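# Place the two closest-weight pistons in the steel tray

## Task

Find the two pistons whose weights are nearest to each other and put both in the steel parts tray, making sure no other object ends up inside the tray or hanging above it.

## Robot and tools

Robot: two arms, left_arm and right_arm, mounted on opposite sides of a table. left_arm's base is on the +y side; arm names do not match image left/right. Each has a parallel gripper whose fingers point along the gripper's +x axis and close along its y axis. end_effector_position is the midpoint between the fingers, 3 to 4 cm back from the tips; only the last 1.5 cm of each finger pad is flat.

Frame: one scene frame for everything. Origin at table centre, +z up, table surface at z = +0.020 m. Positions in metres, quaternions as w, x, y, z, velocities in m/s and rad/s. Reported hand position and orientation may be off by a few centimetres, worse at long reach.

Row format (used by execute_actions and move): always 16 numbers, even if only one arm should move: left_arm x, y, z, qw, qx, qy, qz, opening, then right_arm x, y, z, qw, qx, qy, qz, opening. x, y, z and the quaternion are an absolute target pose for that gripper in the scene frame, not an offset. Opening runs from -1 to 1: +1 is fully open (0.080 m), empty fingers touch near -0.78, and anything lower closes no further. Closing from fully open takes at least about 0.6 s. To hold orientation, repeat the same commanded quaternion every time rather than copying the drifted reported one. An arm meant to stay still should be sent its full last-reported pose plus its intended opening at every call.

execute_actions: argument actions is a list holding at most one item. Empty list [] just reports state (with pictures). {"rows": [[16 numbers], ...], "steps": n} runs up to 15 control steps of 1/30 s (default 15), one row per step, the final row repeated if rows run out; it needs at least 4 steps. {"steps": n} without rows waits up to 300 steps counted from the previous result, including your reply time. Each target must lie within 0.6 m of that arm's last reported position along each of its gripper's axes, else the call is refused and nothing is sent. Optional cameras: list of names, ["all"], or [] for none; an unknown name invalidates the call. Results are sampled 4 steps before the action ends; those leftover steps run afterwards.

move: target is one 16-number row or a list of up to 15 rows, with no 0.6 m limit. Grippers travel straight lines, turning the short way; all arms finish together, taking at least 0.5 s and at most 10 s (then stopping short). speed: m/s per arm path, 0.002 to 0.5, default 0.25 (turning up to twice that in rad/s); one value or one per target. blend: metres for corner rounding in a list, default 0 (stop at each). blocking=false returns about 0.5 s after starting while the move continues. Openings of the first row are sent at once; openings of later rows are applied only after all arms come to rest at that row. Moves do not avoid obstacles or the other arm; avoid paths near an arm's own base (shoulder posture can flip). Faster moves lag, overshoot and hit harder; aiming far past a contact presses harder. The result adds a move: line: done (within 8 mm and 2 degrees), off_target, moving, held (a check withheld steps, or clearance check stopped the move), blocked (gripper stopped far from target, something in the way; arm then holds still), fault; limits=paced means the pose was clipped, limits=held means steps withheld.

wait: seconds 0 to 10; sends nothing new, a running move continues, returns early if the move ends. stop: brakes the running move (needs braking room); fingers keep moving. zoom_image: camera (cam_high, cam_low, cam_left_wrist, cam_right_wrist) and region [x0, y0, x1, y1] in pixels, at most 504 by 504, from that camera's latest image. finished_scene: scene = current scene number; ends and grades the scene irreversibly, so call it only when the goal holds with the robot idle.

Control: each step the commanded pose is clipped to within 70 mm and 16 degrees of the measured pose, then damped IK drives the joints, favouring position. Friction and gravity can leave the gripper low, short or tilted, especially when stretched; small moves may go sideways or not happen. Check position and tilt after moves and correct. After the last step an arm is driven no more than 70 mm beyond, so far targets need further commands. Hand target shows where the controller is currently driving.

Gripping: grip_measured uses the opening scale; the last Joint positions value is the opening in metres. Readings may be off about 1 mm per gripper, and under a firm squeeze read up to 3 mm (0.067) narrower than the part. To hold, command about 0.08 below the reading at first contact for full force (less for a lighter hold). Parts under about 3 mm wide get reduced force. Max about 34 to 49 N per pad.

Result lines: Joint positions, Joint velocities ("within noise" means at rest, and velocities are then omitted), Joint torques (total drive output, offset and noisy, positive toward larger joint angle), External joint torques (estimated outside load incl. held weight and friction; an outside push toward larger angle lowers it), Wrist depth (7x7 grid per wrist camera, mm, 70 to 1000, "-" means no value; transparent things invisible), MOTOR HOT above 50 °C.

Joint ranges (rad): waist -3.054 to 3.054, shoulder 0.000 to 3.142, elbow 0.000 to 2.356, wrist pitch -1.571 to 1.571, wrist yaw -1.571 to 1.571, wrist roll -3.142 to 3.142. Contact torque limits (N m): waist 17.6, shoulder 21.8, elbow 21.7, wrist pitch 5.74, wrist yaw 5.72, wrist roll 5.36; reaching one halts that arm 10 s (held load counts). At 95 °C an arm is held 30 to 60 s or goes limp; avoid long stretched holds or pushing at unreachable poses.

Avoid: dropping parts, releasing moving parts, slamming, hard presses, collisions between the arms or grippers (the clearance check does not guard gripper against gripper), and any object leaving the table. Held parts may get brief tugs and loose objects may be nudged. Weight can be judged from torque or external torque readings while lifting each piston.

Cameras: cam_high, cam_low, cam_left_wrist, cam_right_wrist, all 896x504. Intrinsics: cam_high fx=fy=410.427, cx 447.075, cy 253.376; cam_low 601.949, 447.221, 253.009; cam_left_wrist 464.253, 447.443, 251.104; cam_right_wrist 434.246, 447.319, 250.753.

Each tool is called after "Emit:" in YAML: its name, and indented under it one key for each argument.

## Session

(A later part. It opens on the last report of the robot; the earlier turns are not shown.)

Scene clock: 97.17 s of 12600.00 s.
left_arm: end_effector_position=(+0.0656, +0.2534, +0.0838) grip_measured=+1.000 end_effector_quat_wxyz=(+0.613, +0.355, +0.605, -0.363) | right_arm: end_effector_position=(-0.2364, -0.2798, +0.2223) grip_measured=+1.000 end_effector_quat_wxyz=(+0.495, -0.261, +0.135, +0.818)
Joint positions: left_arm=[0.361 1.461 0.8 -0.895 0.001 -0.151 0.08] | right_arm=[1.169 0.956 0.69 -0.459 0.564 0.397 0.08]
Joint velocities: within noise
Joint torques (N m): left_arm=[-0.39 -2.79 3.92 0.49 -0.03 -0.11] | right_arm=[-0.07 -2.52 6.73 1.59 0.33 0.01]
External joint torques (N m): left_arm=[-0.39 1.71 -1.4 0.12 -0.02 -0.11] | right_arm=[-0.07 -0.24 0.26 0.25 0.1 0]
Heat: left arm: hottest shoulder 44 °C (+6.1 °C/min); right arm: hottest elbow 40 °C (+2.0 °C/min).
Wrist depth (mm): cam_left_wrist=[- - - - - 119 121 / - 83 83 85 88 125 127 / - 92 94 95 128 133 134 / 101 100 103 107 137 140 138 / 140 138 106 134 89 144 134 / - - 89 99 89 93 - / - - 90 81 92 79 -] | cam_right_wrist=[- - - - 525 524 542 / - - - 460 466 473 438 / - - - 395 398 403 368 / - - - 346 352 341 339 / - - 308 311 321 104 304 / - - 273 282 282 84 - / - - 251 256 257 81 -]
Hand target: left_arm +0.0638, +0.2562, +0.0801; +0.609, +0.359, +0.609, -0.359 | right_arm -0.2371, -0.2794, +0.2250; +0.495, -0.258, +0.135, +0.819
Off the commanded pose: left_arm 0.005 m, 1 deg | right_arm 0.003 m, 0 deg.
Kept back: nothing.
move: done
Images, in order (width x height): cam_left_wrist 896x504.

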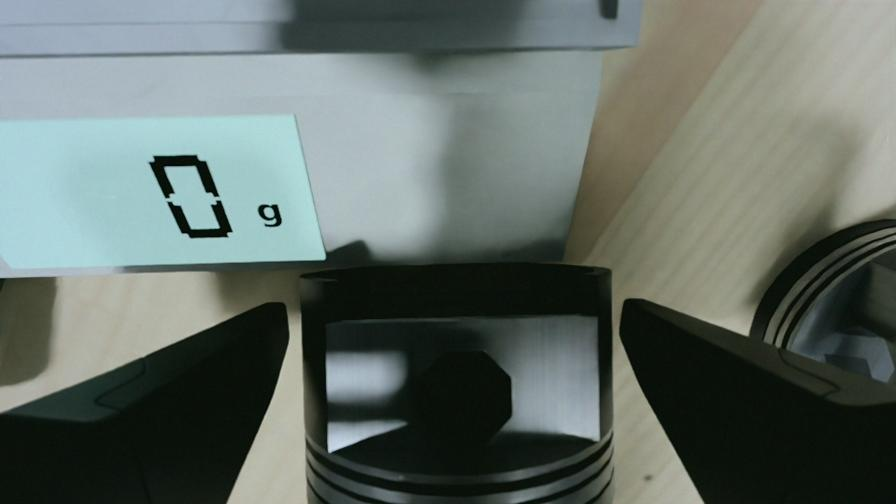

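Emit:
move:
  target:
    - [0.0638,0.2562,0.0800,0.6093,0.3589,0.6093,-0.3589,0.6,-0.2371,-0.2794,0.2251,0.495,-0.258,0.135,0.819,1]
    - [0.0638,0.2562,0.0950,0.6093,0.3589,0.6093,-0.3589,0.6,-0.2371,-0.2794,0.2251,0.495,-0.258,0.135,0.819,1]
  speed: [0.06,0.1]
  cameras: ["cam_left_wrist","cam_low"]

Emit:
zoom_image:
  camera: "cam_low"
  region: [440, 180, 720, 340]

Scene clock: 98.83 s of 12600.00 s.
left_arm: end_effector_position=(+0.0632, +0.2600, +0.0903) grip_measured=+0.766 end_effector_quat_wxyz=(+0.604, +0.363, +0.615, -0.355) | right_arm: end_effector_position=(-0.2364, -0.2798, +0.2223) grip_measured=+1.000 end_effector_quat_wxyz=(+0.495, -0.261, +0.135, +0.818)
Joint positions: left_arm=[0.361 1.452 0.82 -0.958 0.001 -0.151 0.069] | right_arm=[1.169 0.956 0.69 -0.459 0.564 0.397 0.08]
Joint velocities: within noise
Joint torques (N m): left_arm=[-0.38 -4.57 6.4 0.23 -0.03 -0.12] | right_arm=[0.01 -2.63 6.89 1.56 0.33 0.03]
External joint torques (N m): left_arm=[-0.4 -0.13 0.99 -0.11 -0.01 -0.12] | right_arm=[0.01 -0.39 0.46 0.23 0.1 0.03]
Heat: left arm: hottest shoulder 43 °C (+5.0 °C/min); right arm: hottest elbow 40 °C (+2.0 °C/min).
Wrist depth (mm): cam_left_wrist=[- 84 83 83 88 124 124 / - 87 91 93 98 130 131 / - 100 103 104 136 138 139 / 137 140 140 144 143 146 133 / 147 147 100 134 97 150 137 / - - 90 89 90 85 - / - - 88 84 90 81 -] | cam_right_wrist=[- - - - 534 519 540 / - - - 457 464 468 442 / - - - 393 397 401 368 / - - - 348 350 339 337 / - - 308 310 320 104 306 / - - 273 280 284 85 - / - - 250 257 258 81 -]
Hand target: left_arm +0.0638, +0.2563, +0.0949; +0.609, +0.359, +0.609, -0.359 | right_arm -0.2371, -0.2794, +0.2250; +0.495, -0.258, +0.135, +0.819
Off the commanded pose: left_arm 0.006 m, 1 deg | right_arm 0.003 m, 0 deg.
Kept back: nothing.
move: done
Images, in order (width x height): cam_low 896x504, cam_left_wrist 896x504.

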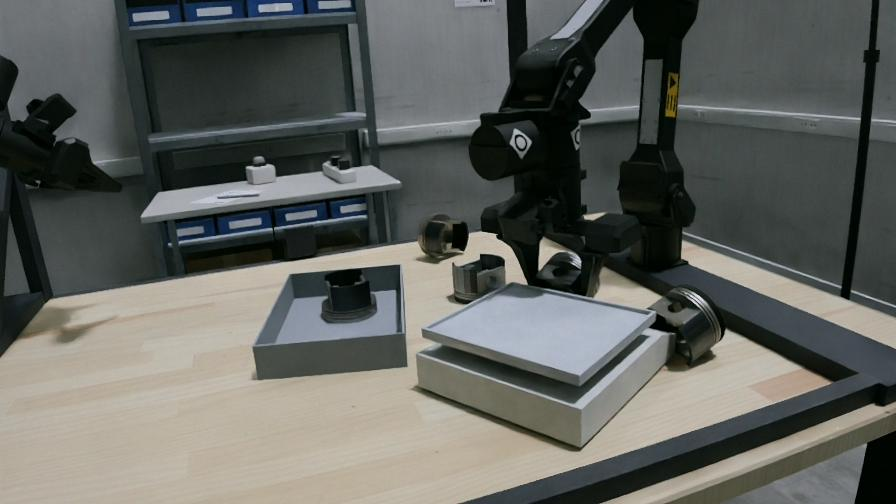

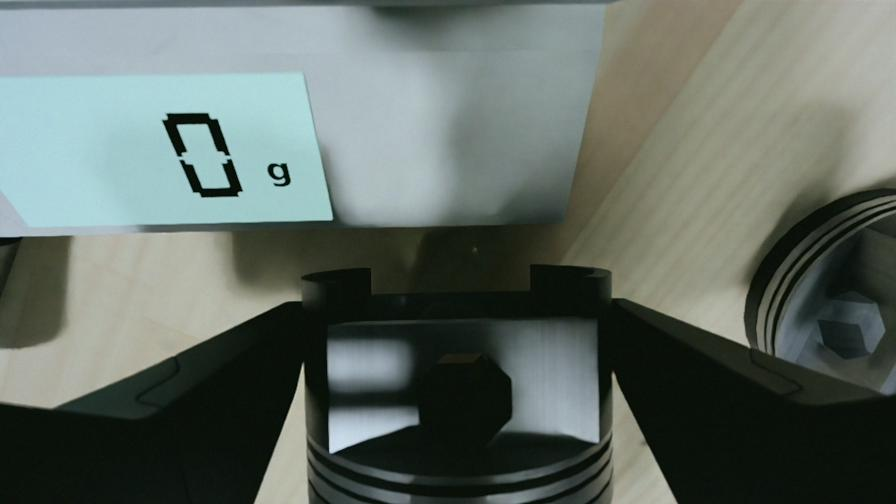

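Scaled by 1.800.

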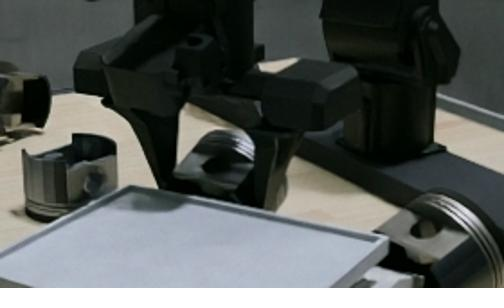

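Emit:
move:
  target:
    - [0.0638,0.2580,0.17,0.6093,0.3589,0.6093,-0.3589,0.6,-0.2371,-0.2794,0.2251,0.495,-0.258,0.135,0.819,1]
    - [0.021,0.007,0.18,0.7032,0.0739,0.7032,-0.0739,0.6,-0.2371,-0.2794,0.2251,0.495,-0.258,0.135,0.819,1]
    - [0.021,0.007,0.108,0.7032,0.0739,0.7032,-0.0739,0.6,-0.2371,-0.2794,0.2251,0.495,-0.258,0.135,0.819,1]
  speed: [0.2,0.4,0.12]
  blend: [0.02,0.02,0]

Scene clock: 101.77 s of 12600.00 s.
left_arm: end_effector_position=(+0.0214, +0.0059, +0.1068) grip_measured=+0.766 end_effector_quat_wxyz=(+0.703, +0.075, +0.704, -0.075) | right_arm: end_effector_position=(-0.2364, -0.2798, +0.2223) grip_measured=+1.000 end_effector_quat_wxyz=(+0.495, -0.261, +0.135, +0.818)
Joint positions: left_arm=[0.08 2.36 2.107 -1.318 0.002 -1.284 0.069] | right_arm=[1.169 0.956 0.69 -0.459 0.564 0.397 0.08]
Joint velocities: within noise
Joint torques (N m): left_arm=[-0.19 -10.82 4.66 0.4 -0.1 -0.13] | right_arm=[-0.12 -2.5 6.77 1.56 0.3 0.02]
External joint torques (N m): left_arm=[-0.32 0.34 -1.04 0.08 -0.05 -0.13] | right_arm=[-0.13 -0.31 0.42 0.26 0.08 0.02]
Heat: left arm: hottest shoulder 44 °C (+6.0 °C/min); right arm: hottest elbow 40 °C (+2.0 °C/min).
Wrist depth (mm): cam_left_wrist=[129 126 128 129 129 130 130 / 137 123 134 135 137 136 123 / 143 124 142 142 143 143 122 / 152 136 149 151 150 151 152 / 161 151 100 134 97 134 166 / - - 90 89 90 85 - / - - 88 84 90 81 -] | cam_right_wrist=[- - - - 540 520 546 / - - - 462 464 465 437 / - - - 395 405 405 367 / - - - 347 353 339 339 / - - 310 308 321 104 306 / - - 272 280 282 84 - / - - 250 257 258 81 -]
Hand target: left_arm +0.0211, +0.0070, +0.1081; +0.703, +0.074, +0.703, -0.074 | right_arm -0.2371, -0.2794, +0.2250; +0.495, -0.258, +0.135, +0.819
Off the commanded pose: left_arm 0.002 m, 0 deg | right_arm 0.003 m, 0 deg.
Kept back: nothing.
move: done

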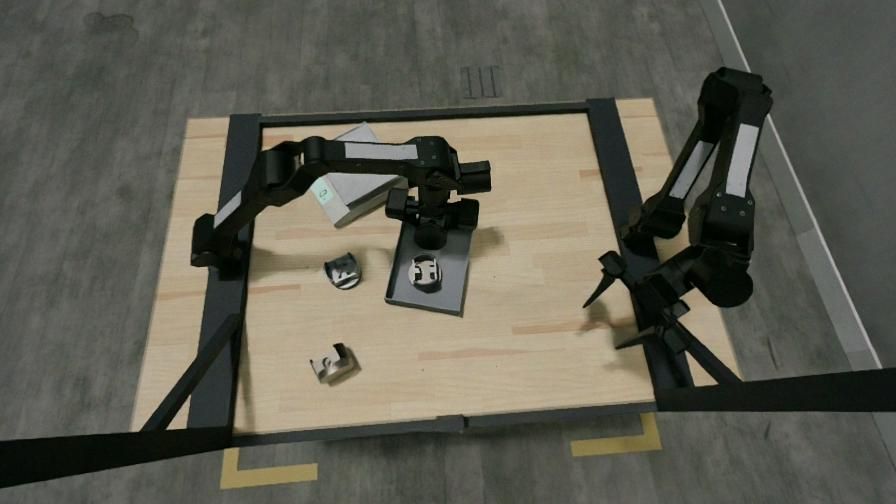

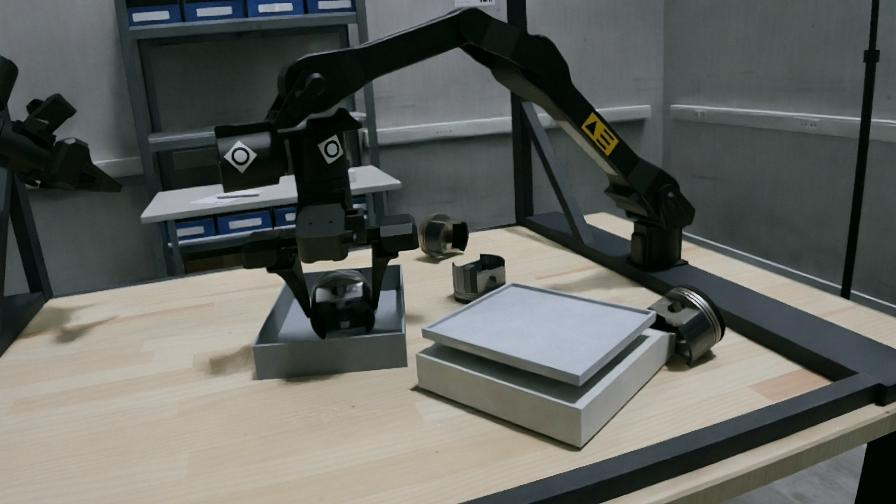

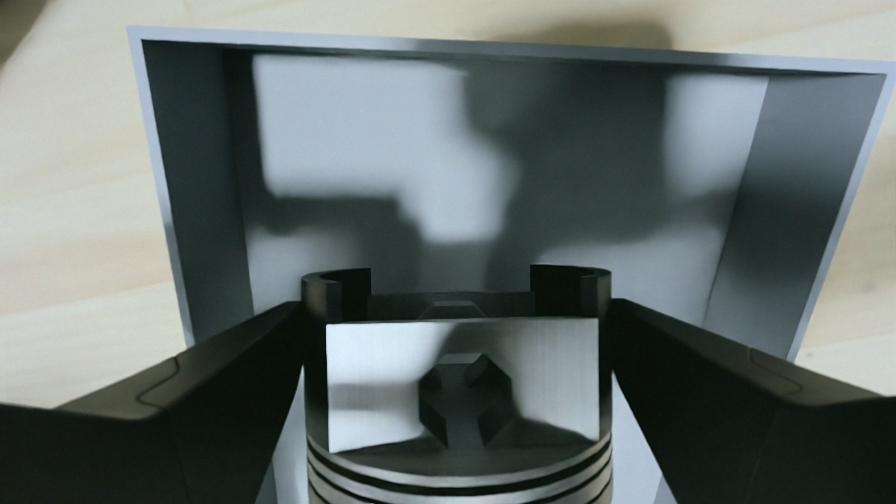

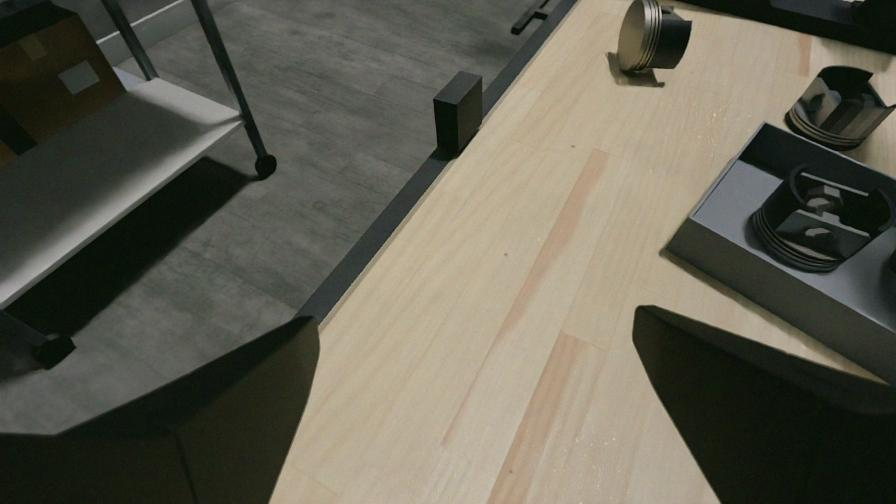

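Emit:
move:
  target:
    - [0.021,0.008,0.087,0.7032,0.0739,0.7032,-0.0739,0.6,-0.2371,-0.2794,0.2251,0.495,-0.258,0.135,0.819,1]
  speed: [0.06]
  cameras: ["cam_low"]

Emit:
zoom_image:
  camera: "cam_low"
  region: [240, 240, 440, 400]

Scene clock: 102.70 s of 12600.00 s.
left_arm: end_effector_position=(+0.0212, +0.0059, +0.0918) grip_measured=+0.766 end_effector_quat_wxyz=(+0.703, +0.072, +0.703, -0.078) end_effector_velocity=(+0.000, +0.005, -0.001) end_effector_angular_velocity=(+0.018, -0.006, +0.005) | right_arm: end_effector_position=(-0.2364, -0.2798, +0.2223) grip_measured=+1.000 end_effector_quat_wxyz=(+0.495, -0.261, +0.135, +0.818)
Joint positions: left_arm=[0.079 2.352 2.033 -1.242 0.002 -1.284 0.069] | right_arm=[1.169 0.956 0.69 -0.459 0.564 0.397 0.08]
Joint velocities: left_arm=[-0.002 -0.007 -0.017 -0.007 -0.007 -0.007 0] | right_arm=[within noise]
Joint torques (N m): left_arm=[-0.11 -9.63 3.77 0.81 -0.12 -0.12] | right_arm=[-0.08 -2.44 6.8 1.59 0.34 0.01]
External joint torques (N m): left_arm=[-0.11 1.58 -1.98 0.48 -0.07 -0.12] | right_arm=[-0.06 -0.2 0.39 0.27 0.11 0]
Heat: left arm: hottest shoulder 44 °C (+6.0 °C/min); right arm: hottest elbow 40 °C (+2.0 °C/min).
Wrist depth (mm): cam_left_wrist=[- 115 116 117 118 119 120 / - 118 122 123 125 125 110 / - 125 128 129 130 132 109 / - 128 134 137 136 138 120 / 145 103 100 134 97 132 125 / - - 90 89 90 85 - / - - 88 87 89 81 -] | cam_right_wrist=[- - - - 534 524 546 / - - - 461 461 471 440 / - - - 394 397 402 367 / - - - 350 351 339 337 / - - 308 308 320 104 304 / - - 273 280 283 85 - / - - 251 257 257 81 -]
Hand target: left_arm +0.0210, +0.0081, +0.0869; +0.703, +0.074, +0.703, -0.074 | right_arm -0.2371, -0.2794, +0.2250; +0.495, -0.258, +0.135, +0.819
Off the commanded pose: left_arm 0.005 m, 1 deg | right_arm 0.003 m, 0 deg.
Kept back: nothing.
move: done
Images, in order (width x height): cam_low 896x504.

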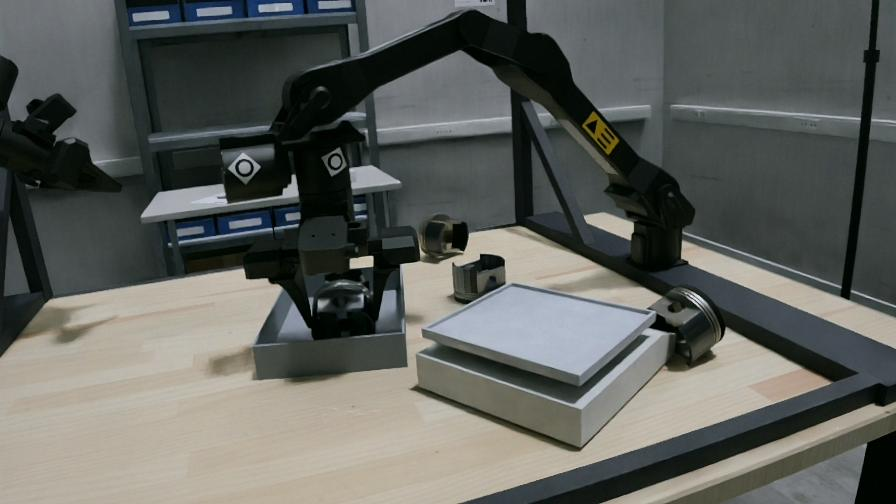

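Scaled by 2.520.

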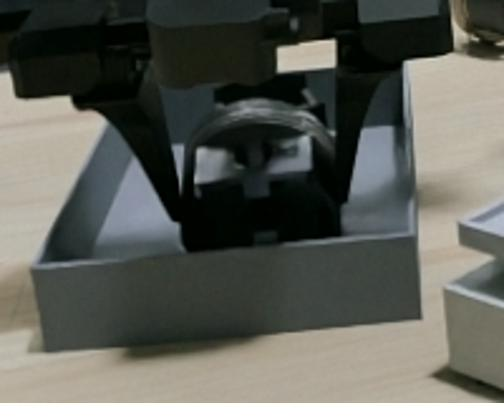

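Emit:
move:
  target:
    - [0.021,0.008,0.0855,0.7032,0.0739,0.7032,-0.0739,0.6,-0.2371,-0.2794,0.2251,0.495,-0.258,0.135,0.819,1]
    - [0.021,0.008,0.086,0.7032,0.0739,0.7032,-0.0739,1,-0.2371,-0.2794,0.2251,0.495,-0.258,0.135,0.819,1]
  speed: [0.04,0.05]
  cameras: ["cam_left_wrist","cam_low"]

Scene clock: 104.17 s of 12600.00 s.
left_arm: end_effector_position=(+0.0213, +0.0054, +0.0905) grip_measured=+1.000 end_effector_quat_wxyz=(+0.703, +0.070, +0.703, -0.080) | right_arm: end_effector_position=(-0.2364, -0.2798, +0.2223) grip_measured=+1.000 end_effector_quat_wxyz=(+0.495, -0.261, +0.135, +0.818)
Joint positions: left_arm=[0.079 2.35 2.023 -1.229 0.002 -1.284 0.08] | right_arm=[1.169 0.956 0.69 -0.459 0.564 0.397 0.08]
Joint velocities: within noise
Joint torques (N m): left_arm=[-0.12 -9.44 4.42 0.32 -0.11 -0.12] | right_arm=[0 -2.56 6.75 1.56 0.29 0.04]
External joint torques (N m): left_arm=[-0.14 1.75 -1.31 0 -0.06 -0.12] | right_arm=[0.01 -0.33 0.35 0.24 0.06 0.03]
Heat: left arm: hottest shoulder 44 °C (+5.1 °C/min); right arm: hottest elbow 40 °C (+2.0 °C/min).
Wrist depth (mm): cam_left_wrist=[- 112 113 114 115 116 118 / - 116 119 120 122 122 105 / - 121 125 126 128 129 109 / - 129 131 134 134 135 109 / 142 103 106 132 93 92 114 / - - 86 102 - 88 - / - - 156 83 87 79 -] | cam_right_wrist=[- - - - 529 527 539 / - - - 462 463 467 441 / - - - 396 400 402 366 / - - - 346 351 339 337 / - - 307 312 320 104 302 / - - 274 282 282 84 - / - - 250 256 258 81 -]
Hand target: left_arm +0.0211, +0.0080, +0.0860; +0.703, +0.074, +0.703, -0.074 | right_arm -0.2371, -0.2794, +0.2250; +0.495, -0.258, +0.135, +0.819
Off the commanded pose: left_arm 0.005 m, 1 deg | right_arm 0.003 m, 0 deg.
Kept back: nothing.
move: done
Images, in order (width x height): cam_low 896x504, cam_left_wrist 896x504.

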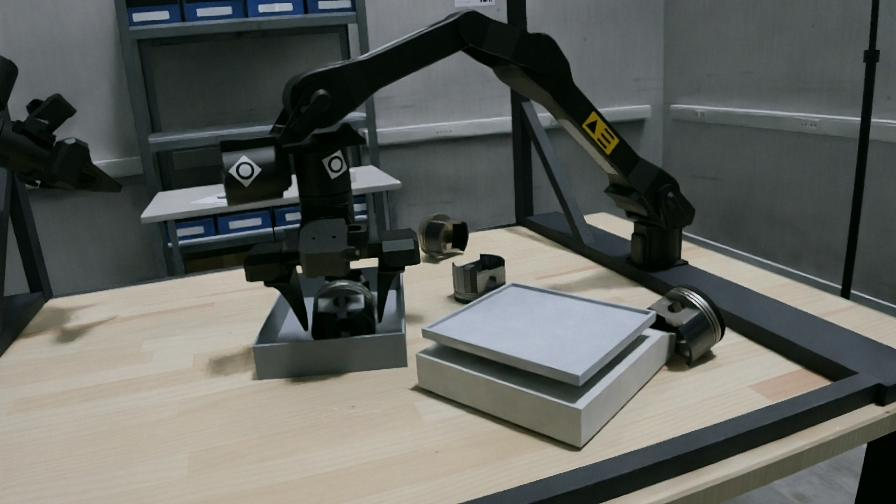

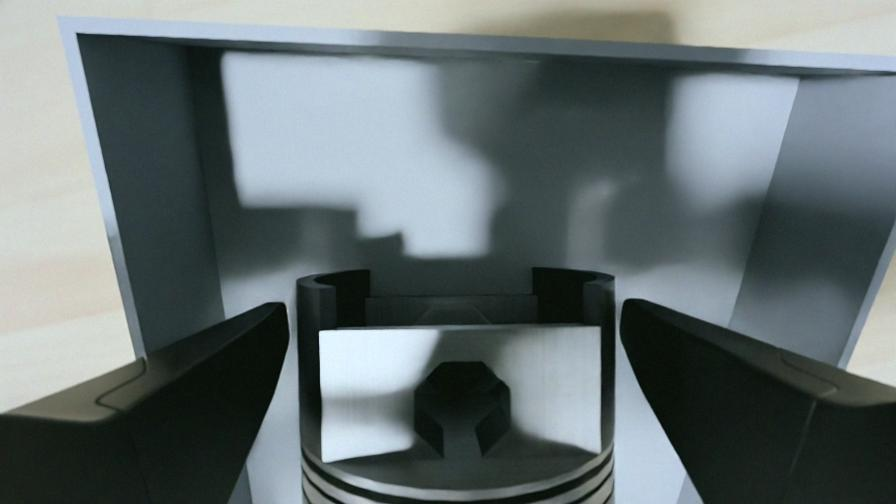

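Emit:
move:
  target:
    - [0.021,0.008,0.14,0.7032,0.0739,0.7032,-0.0739,1,-0.2371,-0.2794,0.2251,0.495,-0.258,0.135,0.819,1]
    - [0.06,0.14,0.22,0.7032,0.0739,0.7032,-0.0739,1,-0.2371,-0.2794,0.2251,0.495,-0.258,0.135,0.819,1]
  speed: [0.12,0.35]
  blend: [0.01,0]

Emit:
zoom_image:
  camera: "cam_high"
  region: [260, 120, 500, 400]

Emit:
zoom_image:
  camera: "cam_low"
  region: [240, 220, 480, 400]

Scene clock: 109.23 s of 12600.00 s.
left_arm: end_effector_position=(+0.0598, +0.1375, +0.2212) grip_measured=+1.000 end_effector_quat_wxyz=(+0.704, +0.071, +0.703, -0.076) | right_arm: end_effector_position=(-0.2364, -0.2798, +0.2223) grip_measured=+1.000 end_effector_quat_wxyz=(+0.495, -0.261, +0.135, +0.818)
Joint positions: left_arm=[0.224 1.816 1.738 -1.485 0.001 -1.145 0.08] | right_arm=[1.169 0.956 0.69 -0.459 0.564 0.397 0.08]
Joint velocities: within noise
Joint torques (N m): left_arm=[0.1 -6.93 4.28 0.29 -0.07 0.14] | right_arm=[0.08 -2.52 6.88 1.57 0.37 0.01]
External joint torques (N m): left_arm=[0.09 0.62 -1.4 -0.04 -0.02 0.14] | right_arm=[0.08 -0.28 0.46 0.25 0.15 0.01]
Heat: left arm: hottest shoulder 45 °C (+6.1 °C/min); right arm: hottest elbow 40 °C (+1.0 °C/min).
Wrist depth (mm): cam_left_wrist=[205 180 181 183 242 244 246 / 246 211 191 252 252 255 255 / 260 258 226 266 264 265 264 / 274 277 279 283 282 221 276 / 291 287 289 299 295 295 303 / - - 294 312 320 93 - / - - 337 343 339 79 -] | cam_right_wrist=[- - - - 535 526 546 / - - - 460 457 467 440 / - - - 397 397 402 371 / - - - 344 351 340 336 / - - 308 311 320 104 304 / - - 272 280 280 84 - / - - 251 257 258 81 -]
Hand target: left_arm +0.0600, +0.1399, +0.2200; +0.703, +0.074, +0.703, -0.074 | right_arm -0.2371, -0.2794, +0.2250; +0.495, -0.258, +0.135, +0.819
Off the commanded pose: left_arm 0.003 m, 0 deg | right_arm 0.003 m, 0 deg.
Kept back: nothing.
move: done

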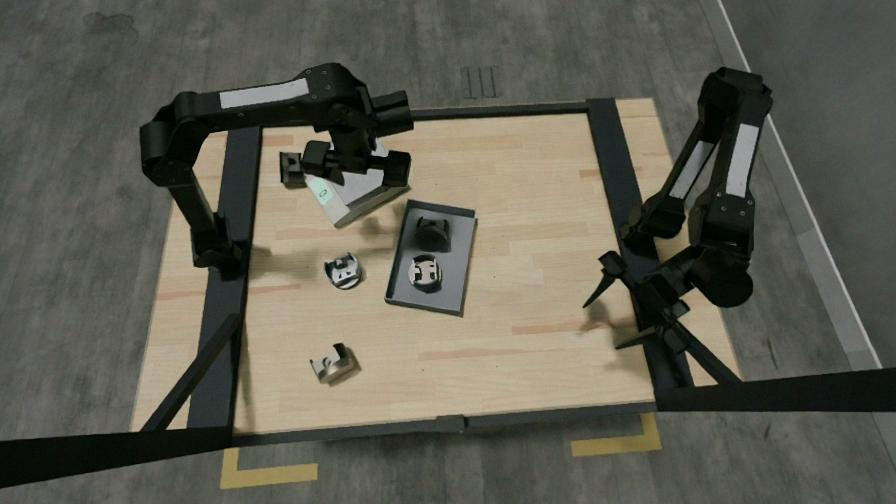

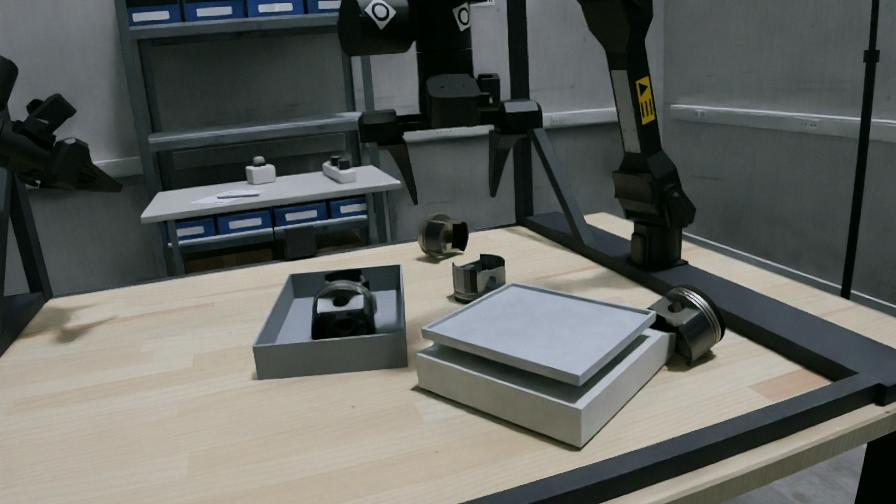

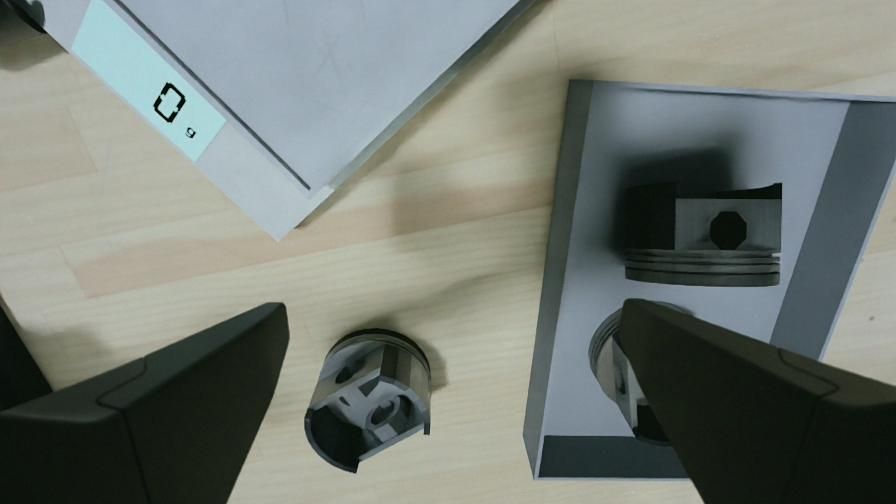

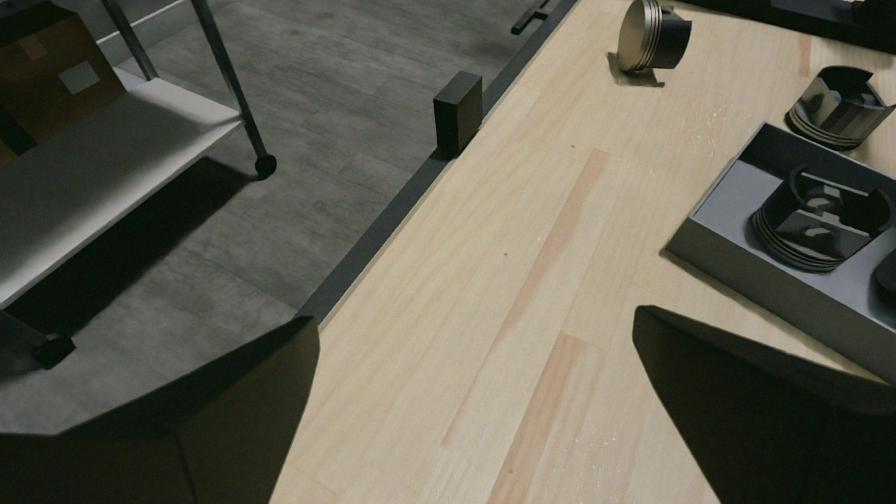

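Scaled by 1.800.

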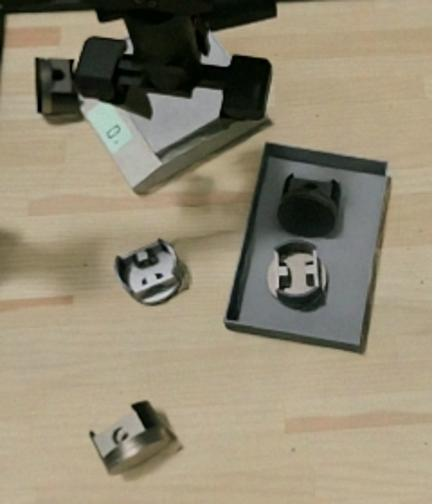

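Scaled by 2.100.

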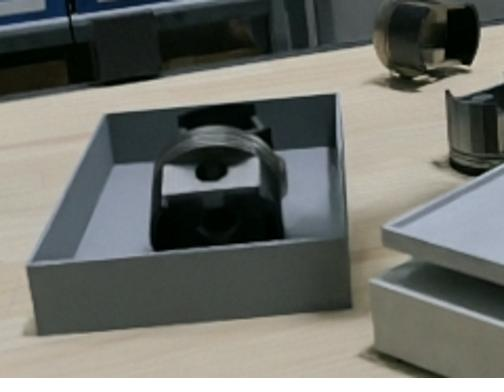

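Emit:
finished_scene:
  scene: 2

The scene is finished: the task was done.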